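# Seat the wooden rail end onto the two-peg post

## Task

Put the near end of the wooden rail onto the short post: both pegs must sit inside the two holes in the rail's end face, that end face must be flush against the post, and the rail's other end must rest in the bracket.

## Robot and tools

Robot: two arms, left_arm and right_arm, each ending in a five-digit-style hand (index, middle, ring, thumb). right_arm has a right hand; left_arm has its mirror-image left hand. Base poses in the scene frame: left_arm at (+0.028, +0.331, 0) m, quat_wxyz (+1.000, 0, 0, -0.024); right_arm at (-0.005, -0.488, 0) m, quat_wxyz (+1.000, 0, 0, +0.003). Cameras: cam_high (fixed, on a stand behind the arms), cam_left_wrist and cam_right_wrist, each 896x504.

Frames. Scene frame: origin at table-top height halfway between the nominal bases, +z up, +x out across the table, left_arm toward +y. Reported positions (m), quaternions and velocities use it. Each hand point has its own axes: +z runs along the straightened fingers toward the tips, +y points out of the palm face, +x crosses the palm away from the thumb on the right hand but toward the thumb on the left hand. Motion offsets are expressed in these hand-target axes, not the scene frame. Wrist force/torque readings use the end effector's own axes.

The 48-number row. One flat list covering both arms, every value in [-1, 1]: left_arm dx, dy, dz, rx, ry, rz; then the left hand's 16 hinge goals; left current_limit; left speed; then the same 24 for right_arm. The six pose numbers are an offset from that arm's Hand target as it was when the action or move began (not from the previous row), along that target's own axes; 1.0 equals 0.6 m for dx/dy/dz or 180 degrees, and rx, ry, rz form a single rotation vector. All six at 0 keeps or re-requests the current Hand target. Sending the same nonzero offset again moves the arm further.

Hand numbers (absolute goals, not offsets), in this fixed order: index_mcp, index_abd, index_pip, index_dip, middle_mcp, middle_abd, middle_pip, middle_dip, ring_mcp, ring_abd, ring_pip, ring_dip, thumb_cmc, thumb_axl, thumb_mcp, thumb_ipl. Each maps linearly between its two stops. Straight values: _mcp +0.75, _abd 0.00, _pip +0.58, _dip +0.70, thumb_cmc +0.71, thumb_axl +0.68, thumb_mcp +0.23, thumb_ipl +0.17. Lowering _mcp/_pip/_dip curls a finger toward the palm; lowering thumb_cmc brings the thumb round in front of the palm. current_limit: -1 to +1 maps to 0 to 550 mA (floor 11 mA). speed: hinge rate is (speed+1)/2 of 8.5 rad/s. Initial values are +0.4 and -0.6. A 0 here is a real goal, so to leave a hand unchanged, copy back its hand_goal, hand_current_limit and hand_speed.

Tools.
execute_actions(actions, cameras): actions is a list of actions; each action is up to 15 rows, one per 1/30 s step, and a short action repeats its final row to fill 15 steps. Images only if actions is empty or cameras names them (["all"], a list of names, or []).
move(target, speed, blend, stop_force, zero, blocking, cameras): straight-line path for each hand point to target, which is one 48-number row or a list of up to 15 rows, all offsets from the same starting Hand targets. speed in m/s, 0.002 to 3.6, default 0.25 (turn rate capped at twice that in rad/s). blend in m rounds corners in a list. stop_force in N, 3 to 120, ends an arm's path when its wrist sensor feels that much push; zero (default true) re-zeros before the move. blocking=false returns early but cannot combine with stop_force. Paths do not avoid obstacles or the other arm; avoid routing near an arm's own base.
wait(seconds 0 to 10), stop(), zoom_image(camera, region [x0, y0, x1, y1] in pixels, at most 504 by 504), show_instructions(), zero_wrist_force(arm), finished_scene(scene=1).

Results. Per arm: end_effector_position, end_effector_quat_wxyz, velocities, Hand target (the last commanded pose after the controller limits orientation to within 32 degrees of the measured one), joint positions and torques, Wrist force, Wrist torque and the peak-force line. Per hand: hand_goal, hand_measured, hand_current_ma, hand_state (moving, goal, blocked, overload). A move adds a "move:" line such as done, off_target, moving, held or fault, plus limits like paced or held. done means within 3 mm and 2 degrees; it says nothing about contact. A hand point often stops short of its target; resend the gap as an offset.

Avoid: any force near 150 N or joint torque at its limit (shoulder/elbow 135 N m, wrist joints about 17 N m), which halts the arm for 10 s; aiming even slightly beyond a firm contact; fast approaches into things; arms or hands touching each other; finger motors at 495 mA or more for 5 s (overload shutdown); long holds with the arm stretched out (motor overheating, over-temperature fault); dropping the rail, releasing it while moving, or letting anything leave the table. Use slow moves with stop_force when making contact, and leave stop_force out when backing off a contact.

Each tool is called after "Emit:" as name(argument=value, ...), one argument or row to a line, values as JSON.

Reference images:

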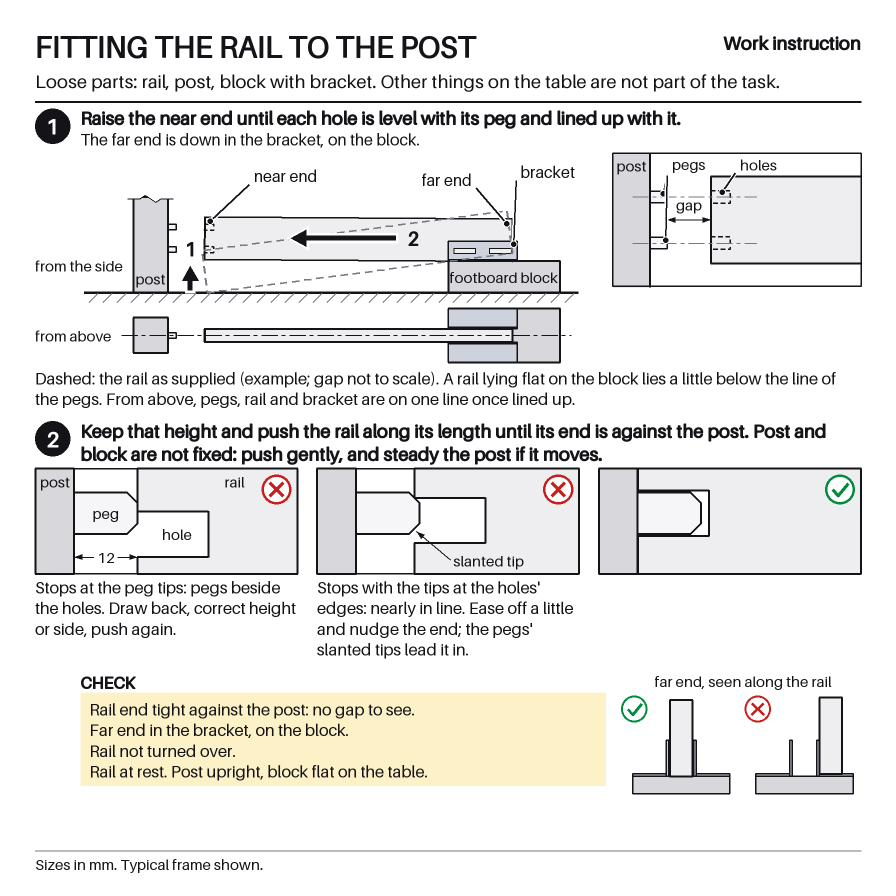

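## Session

Emit:
execute_actions(
  actions=[],
)

Scene clock: 0.00 s.
left_arm: end_effector_position=(+0.1776, +0.9329, +0.2609) hand_goal=(+0.754, +0.000, +0.576, +0.696, +0.754, +0.000, +0.576, +0.696, +0.754, +0.000, +0.576, +0.696, +0.714, +0.678, +0.226, +0.168) hand_measured=(+0.754, +0.000, +0.576, +0.696, +0.754, +0.000, +0.576, +0.696, +0.754, +0.000, +0.576, +0.696, +0.714, +0.678, +0.226, +0.168) hand_current_ma=(+0, +0, +0, +0, +0, +0, +0, +0, +0, +0, +0, +0, +0, +0, +0, +0) hand_state=(goal, goal, goal, goal, goal, goal, goal, goal, goal, goal, goal, goal, goal, goal, goal, goal) hand_current_limit=0.40 hand_speed=-0.60 end_effector_quat_wxyz=(+0.073, -0.211, +0.825, +0.519) | right_arm: end_effector_position=(+0.2119, -0.1593, +0.2491) hand_goal=(+0.754, +0.000, +0.576, +0.696, +0.754, +0.000, +0.576, +0.696, +0.754, +0.000, +0.576, +0.696, +0.714, +0.678, +0.226, +0.168) hand_measured=(+0.754, +0.000, +0.576, +0.696, +0.754, +0.000, +0.576, +0.696, +0.754, +0.000, +0.576, +0.696, +0.714, +0.678, +0.226, +0.168) hand_current_ma=(+0, +0, +0, +0, +0, +0, +0, +0, +0, +0, +0, +0, +0, +0, +0, +0) hand_state=(goal, goal, goal, goal, goal, goal, goal, goal, goal, goal, goal, goal, goal, goal, goal, goal) hand_current_limit=0.40 hand_speed=-0.60 end_effector_quat_wxyz=(-0.436, -0.450, +0.624, -0.467)
Joint positions: left_arm=[4.518 -1.983 -2.196 0.543 1.885 -0.555] | right_arm=[0.806 -1.052 1.323 -0.499 -2.189 -1.509]
Joint velocities: within noise
Joint torques (N m): no reading
Motor temperatures (°C): left_arm=[30 28 29 39 45 41] | right_arm=[36 29 39 38 46 40]
Wrist force (N): no reading
Wrist torque (N m): no reading
Wrist force, peak (N): no reading
Hand target: left_arm +0.1776, +0.9329, +0.2609; +0.073, -0.211, +0.825, +0.519 | right_arm +0.2119, -0.1593, +0.2491; -0.436, -0.450, +0.624, -0.467

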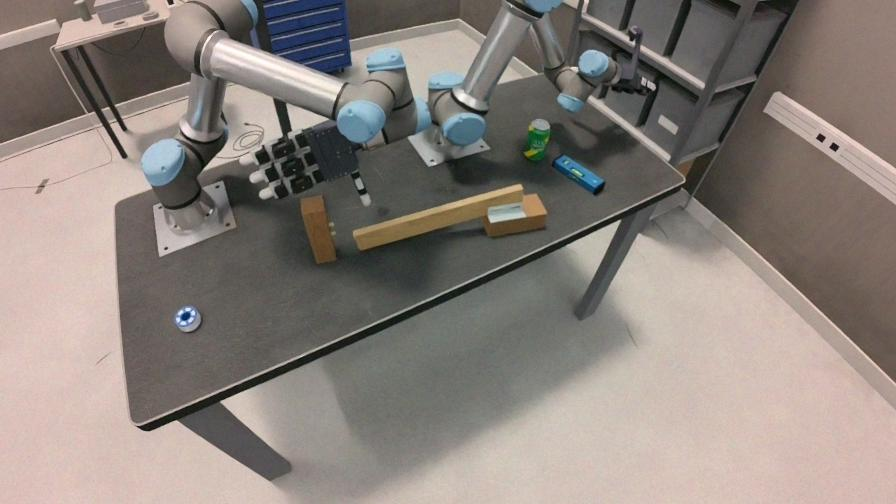

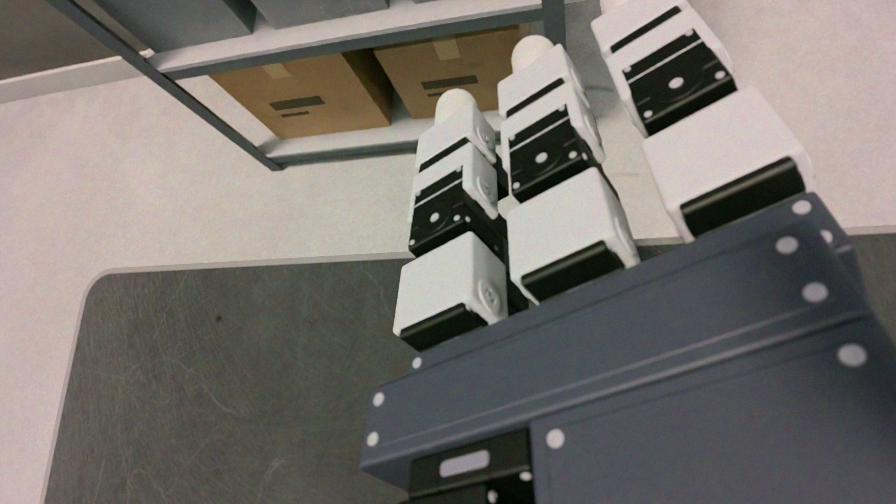

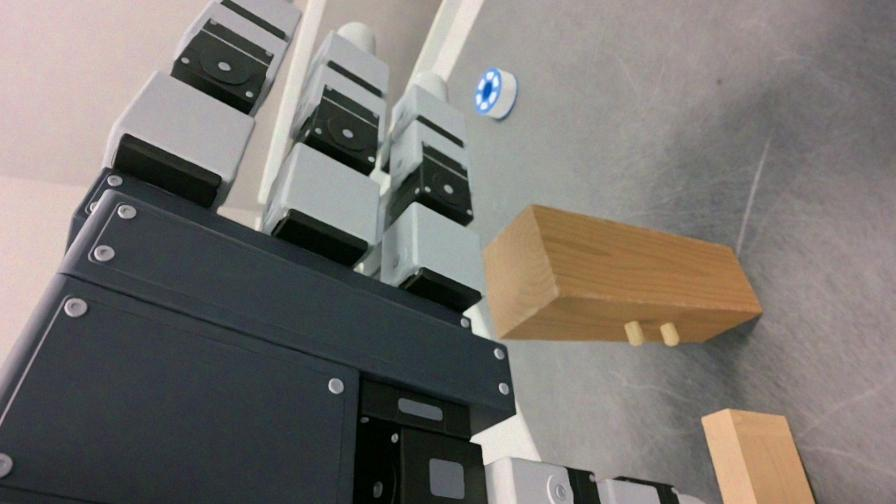

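Emit:
zoom_image(
  camera="cam_high",
  region=[280, 160, 620, 290],
)

Emit:
zoom_image(
  camera="cam_right_wrist",
  region=[460, 180, 896, 504],
)

Scaled by 1.482 from the camera's 896x504 image, which has a finer 1280x720 frame.

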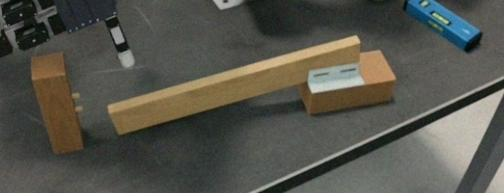

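Scaled by 1.156 from the camera's 896x504 image, which has a finer 1280x720 frame.

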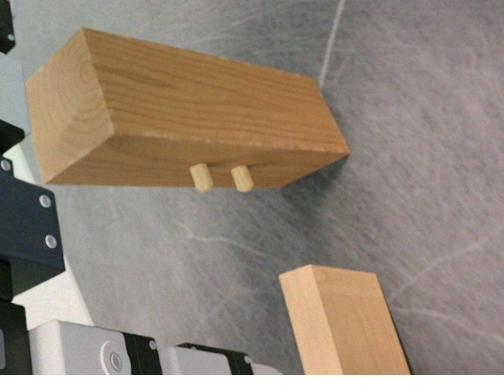

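Emit:
move(
  target=[
    [-0.2818,0.025,-0.4405,0.314,-0.0047,-0.2555,0.754,0,0.576,0.696,0.754,0,0.576,0.696,0.754,0,0.576,0.696,0.714,0.678,0.226,0.168,0.4,-0.6,0.241,-0.0475,-0.0458,0,0,0,0.754,0,0.576,0.696,0.754,0,0.576,0.696,0.754,0,0.576,0.696,0.714,0.678,0.226,0.168,0.4,-0.6],
    [-0.2818,0.025,-0.4405,0.314,-0.0047,-0.2555,0.754,0,0.576,0.696,0.754,0,0.576,0.696,0.754,0,0.576,0.696,0.714,0.678,0.226,0.168,0.4,-0.6,0.2395,-0.3775,0.2785,0.3924,-0.4054,0.2746,0.754,0,0.576,0.696,0.754,0,0.576,0.696,0.754,0,0.576,0.696,0.714,0.678,0.226,0.168,0.4,-0.6],
  ],
  speed=0.35,
  blend=[0.03,0],
  cameras=["all"],
)

Scene clock: 123.50 s.
left_arm: end_effector_position=(+0.3498, +0.7504, +0.4499) hand_goal=(+0.754, +0.000, +0.576, +0.696, +0.754, +0.000, +0.576, +0.696, +0.754, +0.000, +0.576, +0.696, +0.714, +0.678, +0.226, +0.168) hand_measured=(+0.752, +0.000, +0.576, +0.696, +0.752, +0.000, +0.576, +0.696, +0.752, +0.000, +0.576, +0.696, +0.714, +0.678, +0.224, +0.168) hand_current_ma=(-1, +0, +0, +0, -1, +0, +0, +0, -1, +0, +0, +0, +0, +0, -1, +0) hand_state=(goal, goal, goal, goal, goal, goal, goal, goal, goal, goal, goal, goal, goal, goal, goal, goal) hand_current_limit=0.40 hand_speed=-0.60 end_effector_quat_wxyz=(+0.356, -0.442, +0.823, +0.012) | right_arm: end_effector_position=(+0.2830, -0.2548, +0.4004) hand_goal=(+0.754, +0.000, +0.576, +0.696, +0.754, +0.000, +0.576, +0.696, +0.754, +0.000, +0.576, +0.696, +0.714, +0.678, +0.226, +0.168) hand_measured=(+0.746, +0.002, +0.576, +0.696, +0.746, +0.002, +0.576, +0.696, +0.748, +0.002, +0.576, +0.696, +0.708, +0.678, +0.226, +0.168) hand_current_ma=(-8, +1, +0, +0, -9, +1, +0, +0, -7, +1, +0, +0, -7, +0, -1, +0) hand_state=(goal, goal, goal, goal, goal, goal, goal, goal, goal, goal, goal, goal, goal, goal, goal, goal) hand_current_limit=0.40 hand_speed=-0.60 end_effector_quat_wxyz=(-0.040, -0.526, +0.646, -0.552)
Joint positions: left_arm=[4.394 -1.35 -1.725 -1.03 1.14 -1.49] | right_arm=[0.777 -1.672 1.638 -1.149 -2.709 -1.903]
Joint torques (N m): left_arm=[-9.43 5.08 30.01 0.12 -3.08 -1.12] | right_arm=[5.22 -18.9 -24.95 -1.04 0.55 -1.28]
Wrist force (N): left_arm=[-0.2 0.3 -0.3] | right_arm=[0.8 0.3 0.5]
Wrist torque (N m): left_arm=[0.11 -0.07 0.11] | right_arm=[0.03 -0.14 0.18]
Wrist force, peak (N): left_arm=[0.6 -0.2 1.7] | right_arm=[4.1 0.3 0.8]
Hand target: left_arm +0.3498, +0.7504, +0.4499; +0.356, -0.442, +0.823, +0.012 | right_arm +0.2829, -0.2548, +0.4004; -0.040, -0.526, +0.646, -0.552 (not the last commanded pose)
Off the commanded pose: left_arm 0.000 m, 0 deg | right_arm 0.159 m, 65 deg.
move: held (right_arm; a check stopped the path); path passed 1 of 2 targets; limits=held
pose unreachable (right arm): on one or more control steps of this call, first in action 0 (counted from 0), this arm could not follow its commanded pose, so it was not sent that pose on those steps. It may still have moved: this result reports where it is.
cause: moving toward the commanded pose would bring two parts of the arm too close to each other (joints 4 (wrist 1) to 6 (wrist 3) lie between them).

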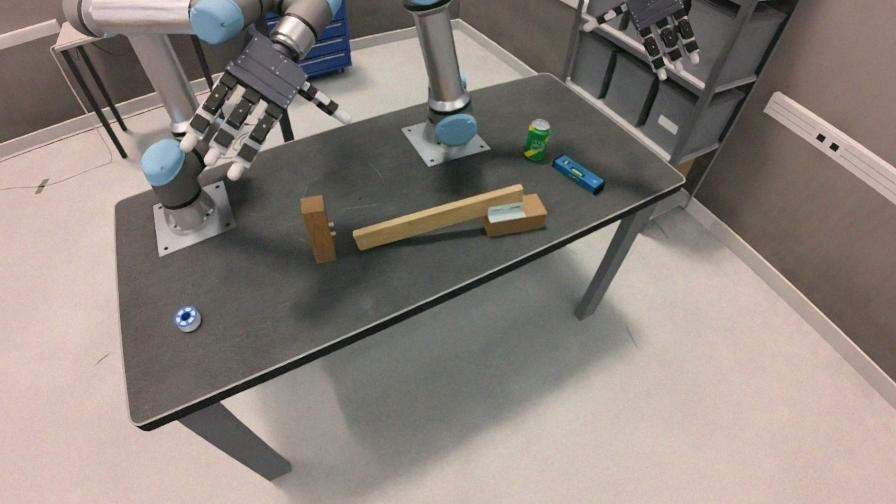

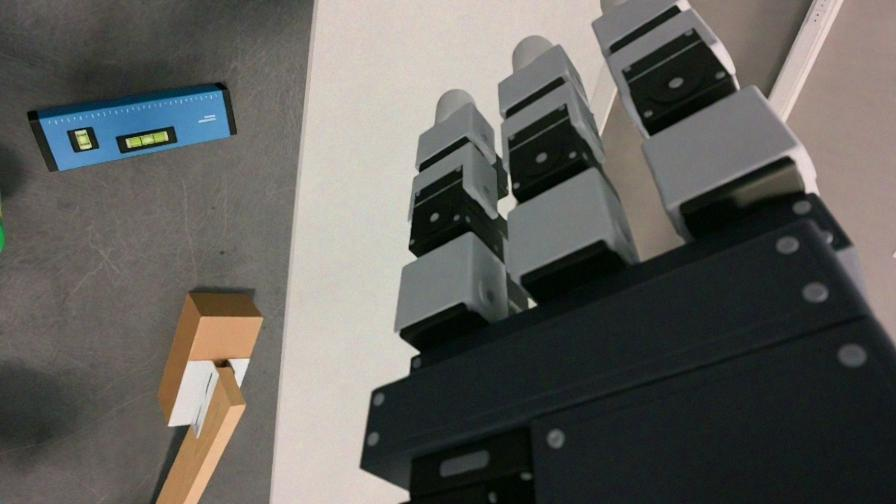

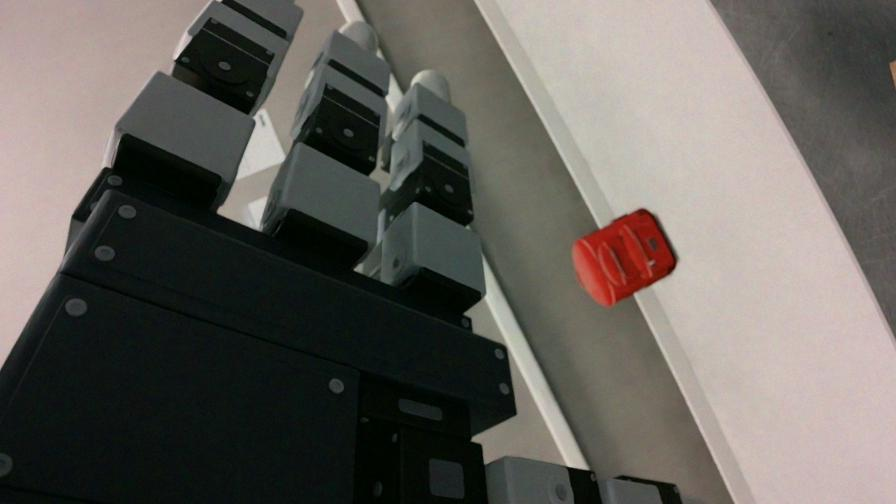

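Emit:
move(
  target=[0.5875,-0.5785,-0.1747,0.314,-0.0047,-0.2555,0.754,0,0.576,0.696,0.754,0,0.576,0.696,0.754,0,0.576,0.696,0.714,0.678,0.226,0.168,0.4,-0.6,0.161,-0.034,0.236,-0.2447,-0.2829,-0.0573,0.754,0,0.576,0.696,0.754,0,0.576,0.696,0.754,0,0.576,0.696,0.714,0.678,0.226,0.168,0.4,-0.6],
  speed=0.35,
  cameras=["all"],
)

Scene clock: 158.43 s.
left_arm: end_effector_position=(+0.4199, +0.2505, +0.4208) hand_goal=(+0.754, +0.000, +0.576, +0.696, +0.754, +0.000, +0.576, +0.696, +0.754, +0.000, +0.576, +0.696, +0.714, +0.678, +0.226, +0.168) hand_measured=(+0.746, +0.000, +0.576, +0.696, +0.746, +0.000, +0.576, +0.696, +0.746, +0.000, +0.576, +0.696, +0.706, +0.678, +0.224, +0.168) hand_current_ma=(-12, +0, +0, +0, -11, +0, +0, +0, -9, +0, +0, +0, -11, +0, -1, +0) hand_state=(goal, goal, goal, goal, goal, goal, goal, goal, goal, goal, goal, goal, goal, goal, goal, goal) hand_current_limit=0.40 hand_speed=-0.60 end_effector_quat_wxyz=(+0.500, -0.500, +0.499, -0.500) | right_arm: end_effector_position=(+0.3296, -0.4198, +0.4201) hand_goal=(+0.754, +0.000, +0.576, +0.696, +0.754, +0.000, +0.576, +0.696, +0.754, +0.000, +0.576, +0.696, +0.714, +0.678, +0.226, +0.168) hand_measured=(+0.750, +0.002, +0.576, +0.696, +0.750, +0.002, +0.576, +0.696, +0.750, +0.002, +0.576, +0.696, +0.712, +0.678, +0.224, +0.168) hand_current_ma=(-4, +1, +0, +0, -4, +1, +0, +0, -4, +1, +0, +0, -2, +0, -2, +0) hand_state=(goal, goal, goal, goal, goal, goal, goal, goal, goal, goal, goal, goal, goal, goal, goal, goal) hand_current_limit=0.40 hand_speed=-0.60 end_effector_quat_wxyz=(-0.001, +0.707, -0.707, +0.000)
Joint positions: left_arm=[3.728 -0.871 -2.481 0.211 1.033 -3.143] | right_arm=[-0.221 -1.772 1.59 -1.389 -1.569 -3.355]
Joint torques (N m): left_arm=[-8.41 -6.73 17.36 3.42 1.88 1.01] | right_arm=[-7.51 -10.73 -11.73 -0.7 1.53 -1.33]
Wrist force (N): left_arm=[-0.8 -0.2 -0.8] | right_arm=[2.0 -0.2 0.4]
Wrist torque (N m): left_arm=[0.24 0.04 -0.04] | right_arm=[-0.16 -0.32 0.31]
Wrist force, peak (N): left_arm=[-1.2 1.5 0.3] | right_arm=[3.1 -0.3 -0.2]
Hand target: left_arm +0.4199, +0.2505, +0.4207; +0.500, -0.500, +0.499, -0.500 | right_arm +0.3296, -0.4199, +0.4201; -0.001, +0.707, -0.707, -0.001
Off the commanded pose: left_arm 0.000 m, 0 deg | right_arm 0.000 m, 0 deg.
move: done

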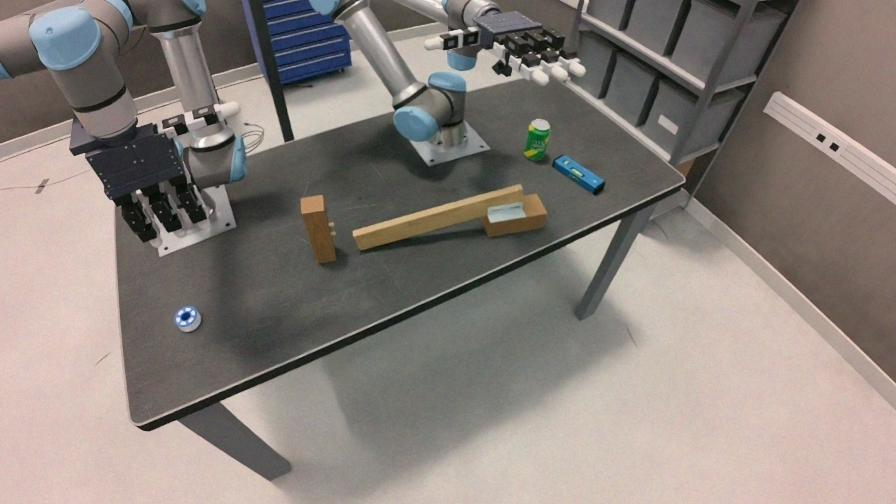

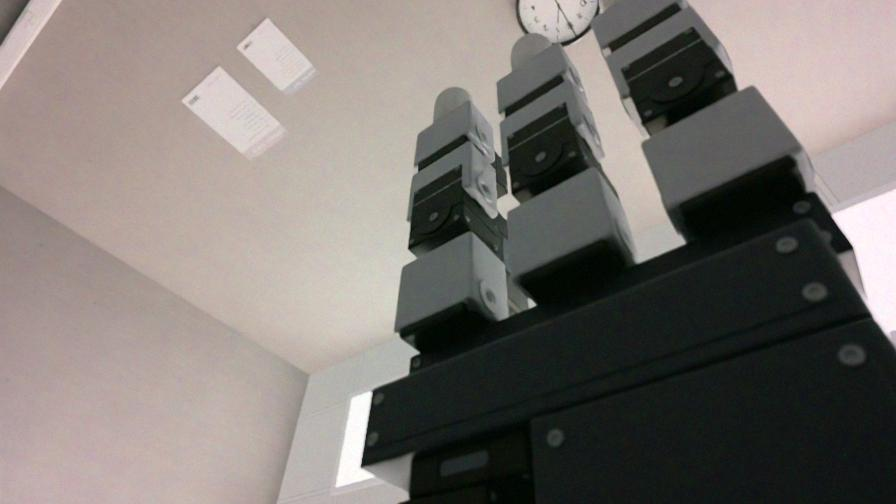

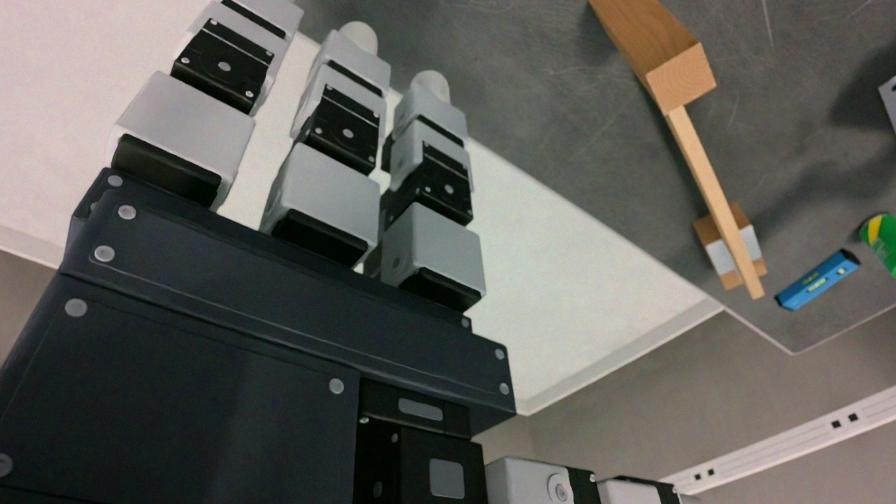

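Emit:
zoom_image(
  camera="cam_right_wrist",
  region=[560, 0, 820, 320],
)

Emit:
zoom_image(
  camera="cam_high",
  region=[280, 170, 560, 280],
)

Scaled by 1.575 from the camera's 896x504 image, which has a finer 1280x720 frame.

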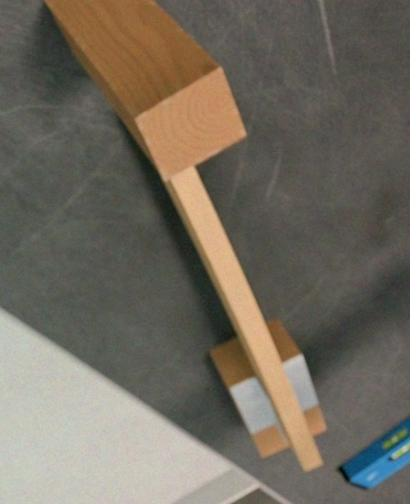

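Scaled by 1.800 from the camera's 896x504 image, which has a finer 1280x720 frame.

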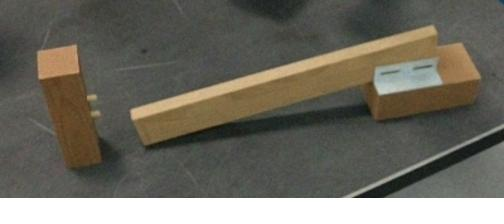

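Emit:
move(
  target=[0.5075,0.3667,-0.004,0,0.072,0,-0.274,0,0.576,0.696,-0.274,0,0.576,0.696,-0.068,0,0.576,0.696,-0.657,0.678,0.226,0.168,0.4,-0.6,0.05,-0.083,-0.2,0,0,0,0.754,0,0.576,0.696,0.754,0,0.576,0.696,0.754,0,0.576,0.696,0.714,0.678,0.226,0.168,0.4,-0.6],
  speed=0.3,
  cameras=["all"],
)

Scene clock: 269.63 s.
left_arm: end_effector_position=(+0.4180, -0.0542, +0.2011) hand_goal=(-0.274, +0.000, +0.576, +0.696, -0.274, +0.000, +0.576, +0.696, -0.068, +0.000, +0.576, +0.696, -0.656, +0.678, +0.226, +0.168) hand_measured=(-0.276, +0.000, +0.576, +0.696, -0.276, +0.000, +0.576, +0.696, -0.072, +0.000, +0.576, +0.696, -0.654, +0.678, +0.226, +0.168) hand_current_ma=(-1, +0, +0, +0, -1, +0, +0, +0, -3, +0, +0, +0, +3, +0, -1, +0) hand_state=(goal, goal, goal, goal, goal, goal, goal, goal, goal, goal, goal, goal, goal, goal, goal, goal) hand_current_limit=0.40 hand_speed=-0.60 end_effector_quat_wxyz=(+0.441, -0.441, +0.553, -0.553) | right_arm: end_effector_position=(+0.3794, -0.4501, +0.5400) hand_goal=(+0.754, +0.000, +0.576, +0.696, +0.754, +0.000, +0.576, +0.696, +0.754, +0.000, +0.576, +0.696, +0.714, +0.678, +0.226, +0.168) hand_measured=(+0.750, +0.002, +0.576, +0.696, +0.750, +0.002, +0.576, +0.696, +0.750, +0.002, +0.576, +0.696, +0.712, +0.678, +0.224, +0.168) hand_current_ma=(-3, +1, +0, +0, -4, +1, +0, +0, -3, +1, +0, +0, -2, +0, -3, +0) hand_state=(goal, goal, goal, goal, goal, goal, goal, goal, goal, goal, goal, goal, goal, goal, goal, goal) hand_current_limit=0.40 hand_speed=-0.60 end_effector_quat_wxyz=(-0.001, +0.707, -0.707, -0.001)
Joint positions: left_arm=[2.505 -2.005 -2.311 1.176 2.03 -3.142] | right_arm=[-0.263 -1.562 1.08 -1.088 -1.569 -3.397]
Joint torques (N m): left_arm=[-8.85 17.05 15.76 1.04 -0.48 -1.11] | right_arm=[5.84 -24.92 -22.42 -2.87 -1.76 0.99]
Wrist force (N): left_arm=[-0.8 -0.1 -0.8] | right_arm=[1.7 -0.1 0.0]
Wrist torque (N m): left_arm=[0.34 0.04 -0.10] | right_arm=[-0.12 -0.28 0.31]
Wrist force, peak (N): left_arm=[-2.7 -0.6 -0.6] | right_arm=[2.3 -0.6 -0.1]
Hand target: left_arm +0.4180, -0.0543, +0.2011; +0.441, -0.441, +0.552, -0.553 | right_arm +0.3794, -0.4501, +0.5400; -0.001, +0.707, -0.707, -0.001
Off the commanded pose: left_arm 0.000 m, 0 deg | right_arm 0.000 m, 0 deg.
move: done

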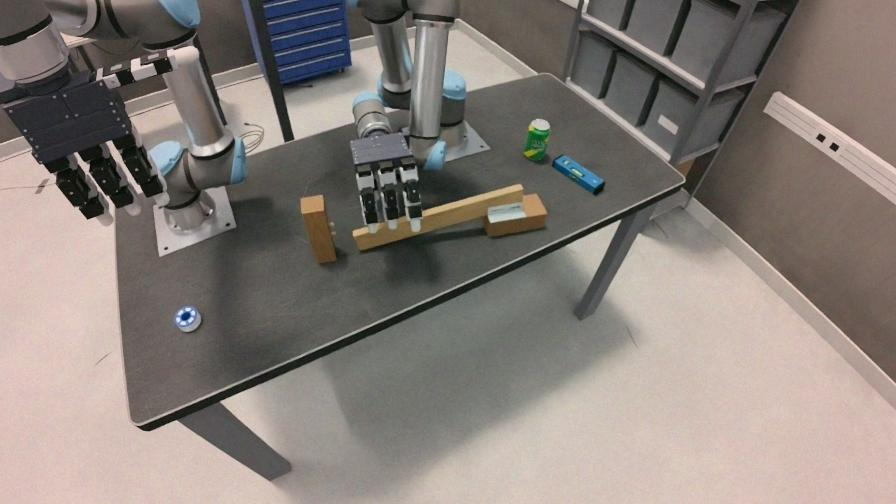

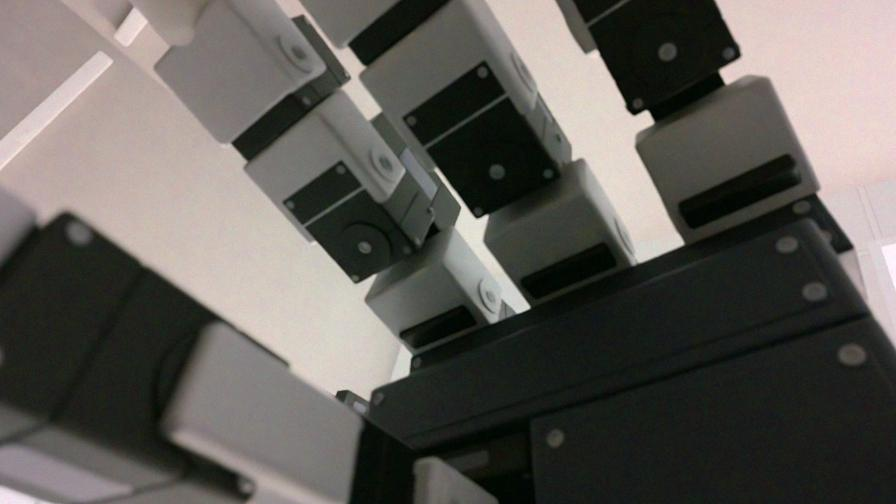

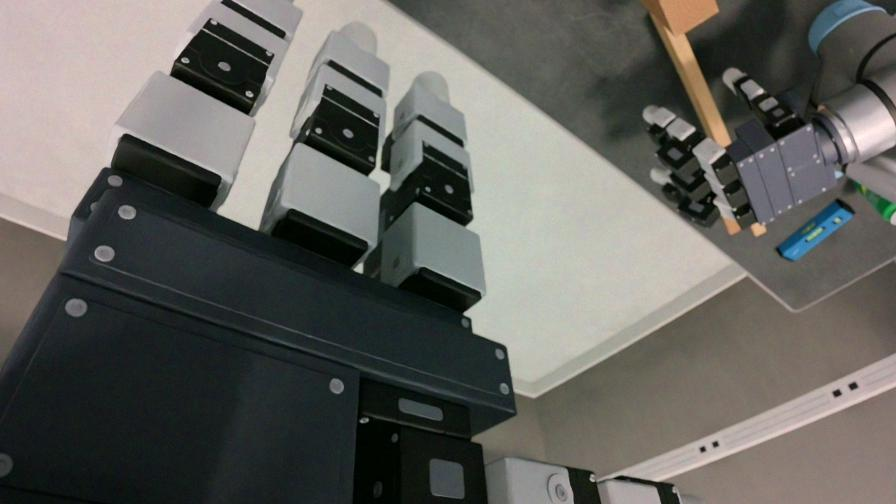

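Emit:
move(
  target=[0,0,0,0,0,0,-0.274,0,0.576,0.696,-0.274,0,0.576,0.696,-0.068,0,0.576,0.696,-0.657,0.678,0.226,0.168,0.4,-0.6,0,0,0,-0.083,0.167,0,0.754,0,0.576,0.696,0.754,0,0.576,0.696,0.754,0,0.576,0.696,0.714,0.678,0.226,0.168,0.4,-0.6],
  speed=0.4,
  cameras=["cam_high","cam_right_wrist"],
)

Emit:
zoom_image(
  camera="cam_high",
  region=[280, 130, 560, 280],
)

Scene clock: 279.90 s.
left_arm: end_effector_position=(+0.4180, -0.0543, +0.2011) hand_goal=(-0.274, +0.000, +0.576, +0.696, -0.274, +0.000, +0.576, +0.696, -0.068, +0.000, +0.576, +0.696, -0.656, +0.678, +0.226, +0.168) hand_measured=(-0.276, +0.000, +0.576, +0.696, -0.276, +0.000, +0.576, +0.696, -0.072, +0.000, +0.576, +0.696, -0.654, +0.678, +0.226, +0.168) hand_current_ma=(-1, +0, +0, +0, -1, +0, +0, +0, -3, +0, +0, +0, +3, +0, -1, +0) hand_state=(goal, goal, goal, goal, goal, goal, goal, goal, goal, goal, goal, goal, goal, goal, goal, goal) hand_current_limit=0.40 hand_speed=-0.60 end_effector_quat_wxyz=(+0.441, -0.441, +0.552, -0.553) | right_arm: end_effector_position=(+0.3798, -0.4500, +0.5404) hand_goal=(+0.754, +0.000, +0.576, +0.696, +0.754, +0.000, +0.576, +0.696, +0.754, +0.000, +0.576, +0.696, +0.714, +0.678, +0.226, +0.168) hand_measured=(+0.752, +0.002, +0.576, +0.696, +0.752, +0.002, +0.576, +0.696, +0.752, +0.002, +0.576, +0.696, +0.714, +0.678, +0.222, +0.168) hand_current_ma=(-1, +1, +0, +0, -2, +1, +0, +0, -1, +1, +0, +0, +0, +0, -4, +0) hand_state=(goal, goal, goal, goal, goal, goal, goal, goal, goal, goal, goal, goal, goal, goal, goal, goal) hand_current_limit=0.40 hand_speed=-0.60 end_effector_quat_wxyz=(+0.084, +0.705, -0.704, +0.030)
Joint positions: left_arm=[2.505 -2.005 -2.311 1.176 2.03 -3.142] | right_arm=[-0.175 -1.513 1.031 -1.04 -1.743 -3.307]
Joint torques (N m): left_arm=[-10.87 17.69 20.37 3.61 1.81 -1.1] | right_arm=[-7.09 -32.86 -9.06 -4.06 -2.39 -1.3]
Wrist force (N): left_arm=[-0.9 -0.2 -0.7] | right_arm=[1.0 -0.6 -0.1]
Wrist torque (N m): left_arm=[0.31 0.06 -0.11] | right_arm=[-0.18 -0.16 0.04]
Wrist force, peak (N): left_arm=[-1.1 -0.1 -1.0] | right_arm=[3.5 0.7 -1.3]
Hand target: left_arm +0.4180, -0.0543, +0.2011; +0.441, -0.441, +0.552, -0.553 | right_arm +0.3798, -0.4501, +0.5404; +0.085, +0.705, -0.704, +0.030 (not the last commanded pose)
Off the commanded pose: left_arm 0.000 m, 0 deg | right_arm 0.001 m, 23 deg.
move: held (right_arm; a check stopped the path); limits=held
pose unreachable (right arm): on one or more control steps of this call, first in action 0 (counted from 0), this arm could not follow its commanded pose, so it was not sent that pose on those steps. It may still have moved: this result reports where it is.
cause: moving toward the commanded pose would bring two parts of the arm too close to each other (joints 4 (wrist 1) to 6 (wrist 3) lie between them).
Images, in order (width x height): cam_high 896x504, cam_right_wrist 896x504.

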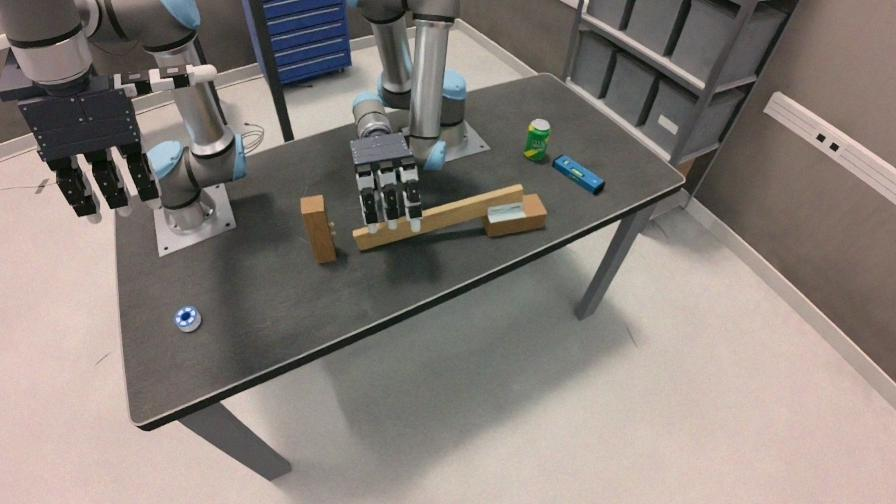

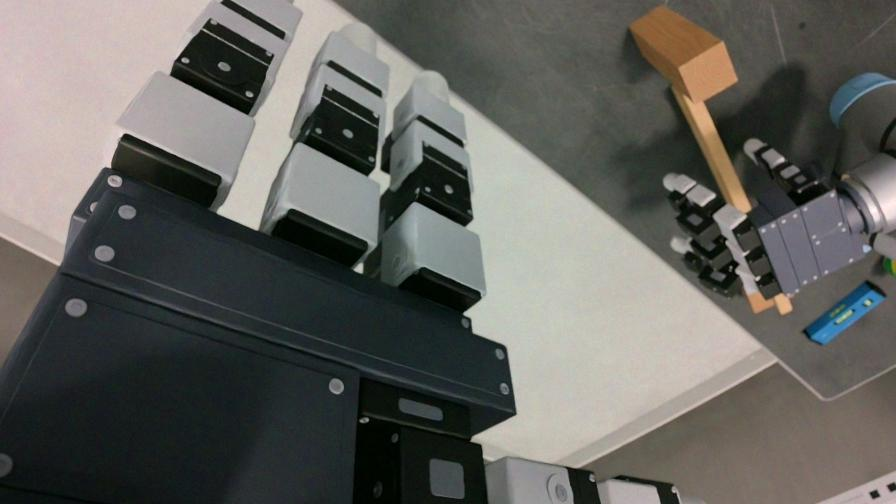

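Scaled by 1.800 from the camera's 896x504 image, which has a finer 1280x720 frame.

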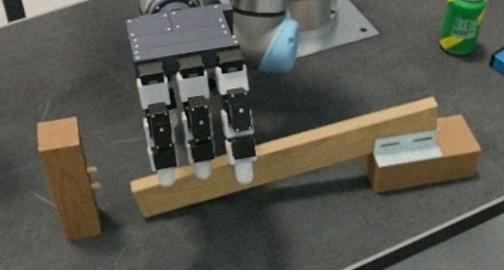

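Emit:
zoom_image(
  camera="cam_right_wrist",
  region=[600, 0, 896, 340],
)

Scaled by 1.482 from the camera's 896x504 image, which has a finer 1280x720 frame.

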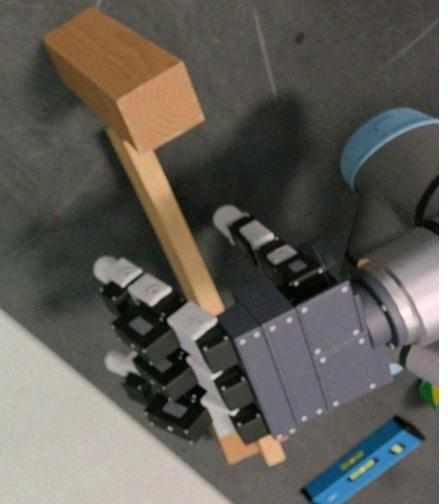

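Emit:
move(
  target=[0,0.1167,0,0,0,0,-0.274,0,0.576,0.696,-0.274,0,0.576,0.696,-0.068,0,0.576,0.696,-0.657,0.678,0.226,0.168,0.4,-0.6,0,0,0,0,0,0,0.754,0,0.576,0.696,0.754,0,0.576,0.696,0.754,0,0.576,0.696,0.714,0.678,0.226,0.168,0.4,-0.6],
  speed=0.15,
  stop_force=10,
  cameras=["cam_high","cam_right_wrist"],
)

Emit:
zoom_image(
  camera="cam_high",
  region=[280, 130, 560, 280],
)

Emit:
zoom_image(
  camera="cam_right_wrist",
  region=[600, 0, 896, 340],
)

Scene clock: 308.30 s.
left_arm: end_effector_position=(+0.4181, -0.0544, +0.1311) hand_goal=(-0.274, +0.000, +0.576, +0.696, -0.274, +0.000, +0.576, +0.696, -0.068, +0.000, +0.576, +0.696, -0.656, +0.678, +0.226, +0.168) hand_measured=(-0.276, +0.000, +0.576, +0.696, -0.276, +0.000, +0.576, +0.696, -0.072, +0.000, +0.576, +0.696, -0.654, +0.678, +0.226, +0.168) hand_current_ma=(-1, +0, +0, +0, -1, +0, +0, +0, -4, +0, +0, +0, +3, +0, -1, +0) hand_state=(goal, goal, goal, goal, goal, goal, goal, goal, goal, goal, goal, goal, goal, goal, goal, goal) hand_current_limit=0.40 hand_speed=-0.60 end_effector_quat_wxyz=(+0.441, -0.441, +0.552, -0.553) | right_arm: end_effector_position=(+0.3798, -0.4501, +0.5404) hand_goal=(+0.754, +0.000, +0.576, +0.696, +0.754, +0.000, +0.576, +0.696, +0.754, +0.000, +0.576, +0.696, +0.714, +0.678, +0.226, +0.168) hand_measured=(+0.752, +0.002, +0.576, +0.696, +0.752, +0.002, +0.576, +0.696, +0.752, +0.002, +0.576, +0.696, +0.714, +0.678, +0.222, +0.168) hand_current_ma=(-1, +1, +0, +0, -2, +1, +0, +0, -1, +1, +0, +0, +0, +0, -4, +0) hand_state=(goal, goal, goal, goal, goal, goal, goal, goal, goal, goal, goal, goal, goal, goal, goal, goal) hand_current_limit=0.40 hand_speed=-0.60 end_effector_quat_wxyz=(+0.085, +0.705, -0.704, +0.030)
Joint positions: left_arm=[2.505 -2.219 -2.304 1.383 2.03 -3.142] | right_arm=[-0.175 -1.513 1.032 -1.04 -1.744 -3.307]
Joint torques (N m): left_arm=[-11 21.71 -0.35 3.44 1.88 -1.27] | right_arm=[-6.97 -32.58 -9.13 -4.2 -2.33 -1.07]
Wrist force (N): left_arm=[-1.0 0.0 -0.5] | right_arm=[1.4 -0.6 0.0]
Wrist torque (N m): left_arm=[0.32 0.07 -0.11] | right_arm=[-0.20 -0.22 0.08]
Wrist force, peak (N): left_arm=[-0.9 -1.9 -0.7] | right_arm=[1.5 -0.9 0.0]
Hand target: left_arm +0.4181, -0.0544, +0.1311; +0.441, -0.441, +0.552, -0.553 | right_arm +0.3798, -0.4501, +0.5404; +0.085, +0.705, -0.704, +0.030
Off the commanded pose: left_arm 0.000 m, 0 deg | right_arm 0.000 m, 0 deg.
move: done
Images, in order (width x height): cam_high 896x504, cam_right_wrist 896x504.

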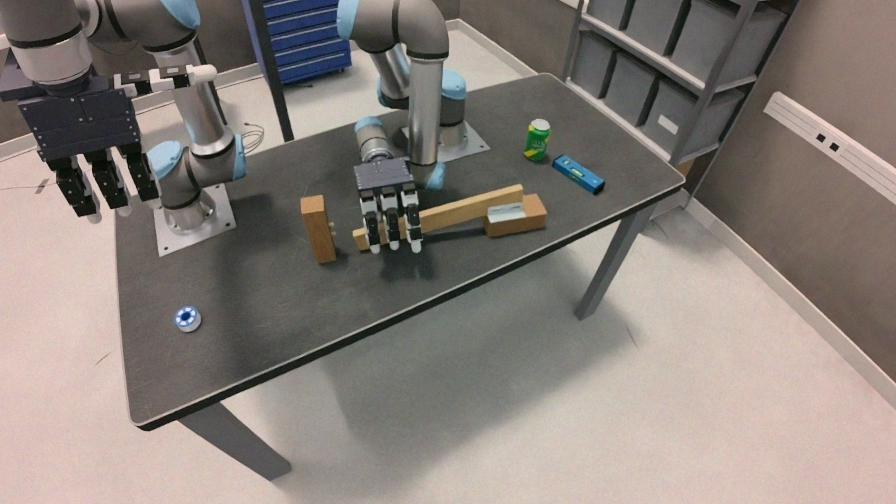

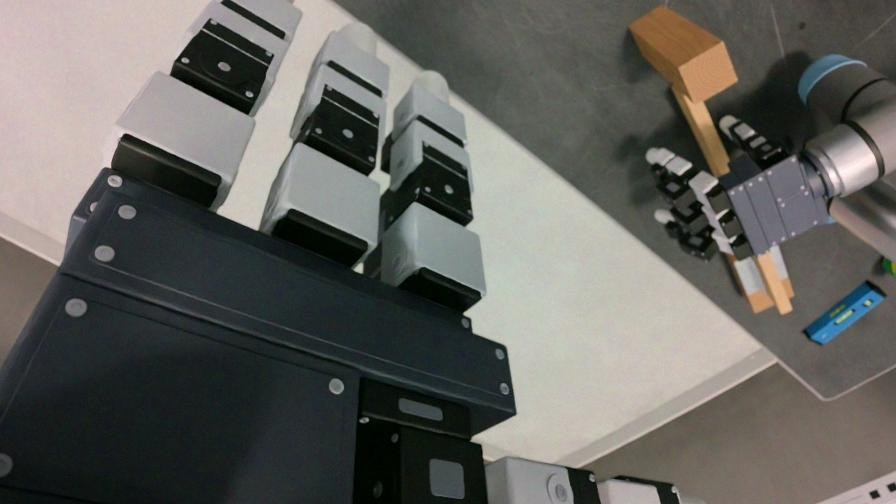

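Scaled by 1.800 from the camera's 896x504 image, which has a finer 1280x720 frame.

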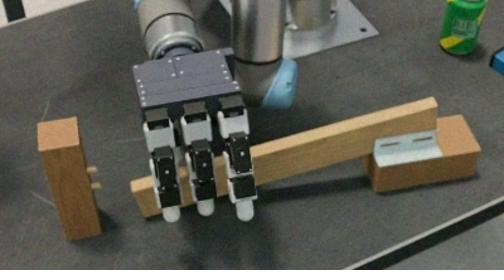

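Scaled by 1.482 from the camera's 896x504 image, which has a finer 1280x720 frame.

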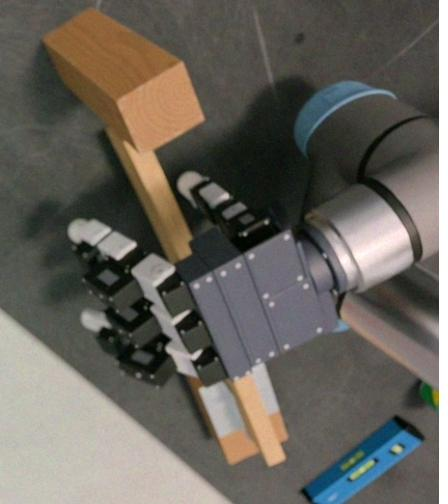

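Emit:
move(
  target=[0,0.07,0,0,0,0,-0.274,0,0.576,0.696,-0.274,0,0.576,0.696,-0.068,0,0.576,0.696,-0.657,0.678,0.226,0.168,0.4,-0.6,0,0,0,0,0,0,0.754,0,0.576,0.696,0.754,0,0.576,0.696,0.754,0,0.576,0.696,0.714,0.678,0.226,0.168,0.4,-0.6],
  speed=0.08,
  stop_force=8,
  cameras=["cam_high","cam_right_wrist"],
)

Emit:
zoom_image(
  camera="cam_high",
  region=[290, 170, 470, 280],
)

Emit:
zoom_image(
  camera="cam_right_wrist",
  region=[600, 0, 800, 220],
)

Scene clock: 320.33 s.
left_arm: end_effector_position=(+0.4181, -0.0545, +0.0891) hand_goal=(-0.274, +0.000, +0.576, +0.696, -0.274, +0.000, +0.576, +0.696, -0.068, +0.000, +0.576, +0.696, -0.656, +0.678, +0.226, +0.168) hand_measured=(-0.276, +0.000, +0.576, +0.696, -0.276, +0.000, +0.576, +0.696, -0.072, +0.000, +0.576, +0.696, -0.654, +0.678, +0.226, +0.168) hand_current_ma=(-1, +0, +0, +0, -1, +0, +0, +0, -4, +0, +0, +0, +3, +0, -1, +0) hand_state=(goal, goal, goal, goal, goal, goal, goal, goal, goal, goal, goal, goal, goal, goal, goal, goal) hand_current_limit=0.40 hand_speed=-0.60 end_effector_quat_wxyz=(+0.441, -0.441, +0.552, -0.553) | right_arm: end_effector_position=(+0.3798, -0.4501, +0.5404) hand_goal=(+0.754, +0.000, +0.576, +0.696, +0.754, +0.000, +0.576, +0.696, +0.754, +0.000, +0.576, +0.696, +0.714, +0.678, +0.226, +0.168) hand_measured=(+0.752, +0.002, +0.576, +0.696, +0.752, +0.002, +0.576, +0.696, +0.752, +0.002, +0.576, +0.696, +0.714, +0.678, +0.222, +0.168) hand_current_ma=(-1, +1, +0, +0, -2, +1, +0, +0, -1, +1, +0, +0, +0, +0, -4, +0) hand_state=(goal, goal, goal, goal, goal, goal, goal, goal, goal, goal, goal, goal, goal, goal, goal, goal) hand_current_limit=0.40 hand_speed=-0.60 end_effector_quat_wxyz=(+0.085, +0.705, -0.704, +0.030)
Joint positions: left_arm=[2.505 -2.35 -2.281 1.49 2.03 -3.142] | right_arm=[-0.175 -1.513 1.032 -1.04 -1.744 -3.307]
Joint torques (N m): left_arm=[-8.59 23.53 -2.99 3.55 1.09 1.61] | right_arm=[-6.83 -32.99 -8.78 -4.07 -2.37 -0.98]
Wrist force (N): left_arm=[-0.9 0.0 -0.8] | right_arm=[1.2 -0.6 0.1]
Wrist torque (N m): left_arm=[0.36 0.06 -0.10] | right_arm=[-0.21 -0.21 0.06]
Wrist force, peak (N): left_arm=[-1.0 -1.1 -0.8] | right_arm=[1.7 -0.7 0.4]
Hand target: left_arm +0.4181, -0.0545, +0.0891; +0.441, -0.441, +0.552, -0.553 | right_arm +0.3798, -0.4501, +0.5404; +0.085, +0.705, -0.704, +0.030
Off the commanded pose: left_arm 0.000 m, 0 deg | right_arm 0.000 m, 0 deg.
move: done
Images, in order (width x height): cam_high 896x504, cam_right_wrist 896x504.

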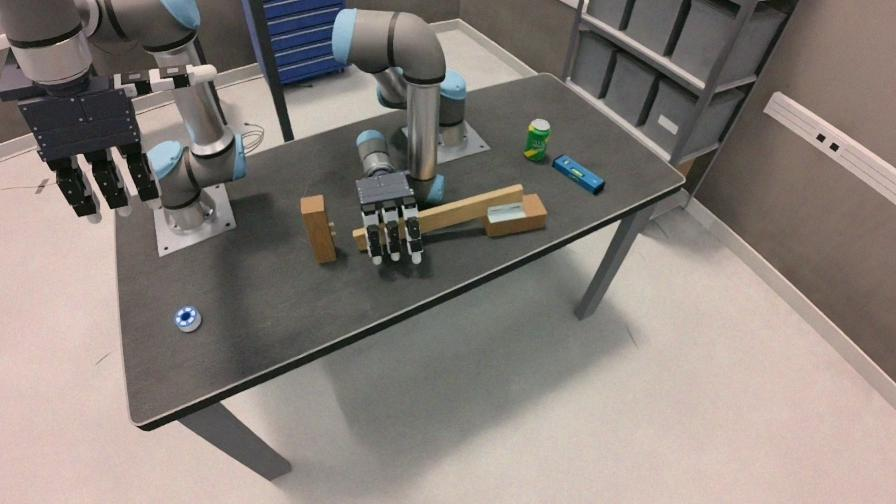

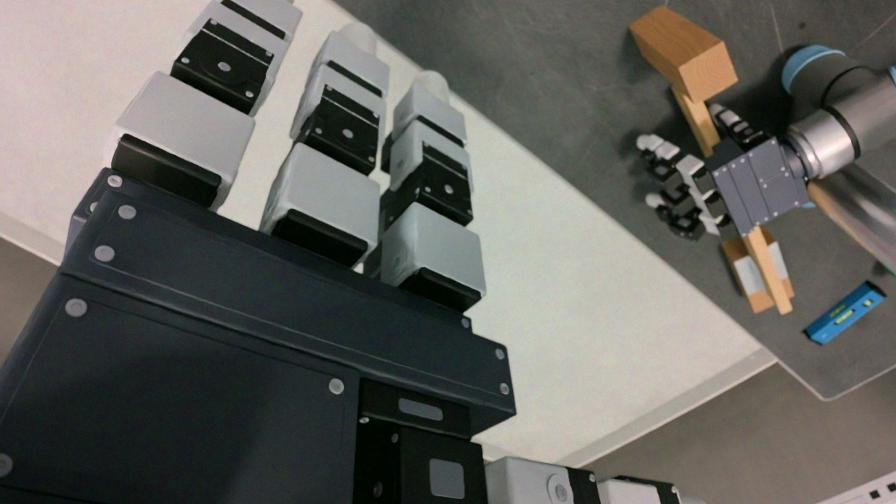

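Scaled by 2.800 from the camera's 896x504 image, which has a finer 1280x720 frame.

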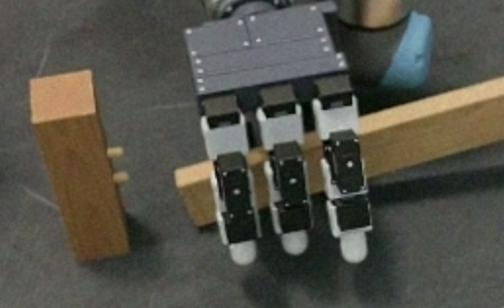

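Scaled by 2.291 from the camera's 896x504 image, which has a finer 1280x720 frame.

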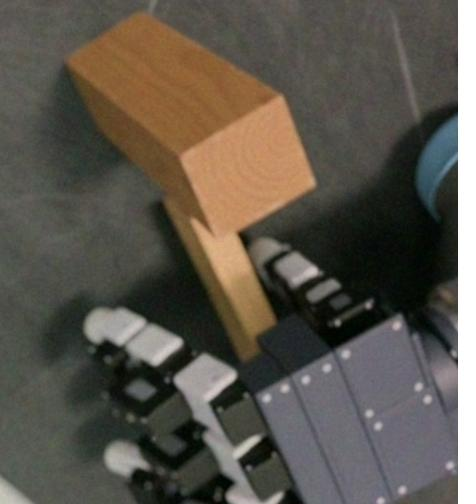

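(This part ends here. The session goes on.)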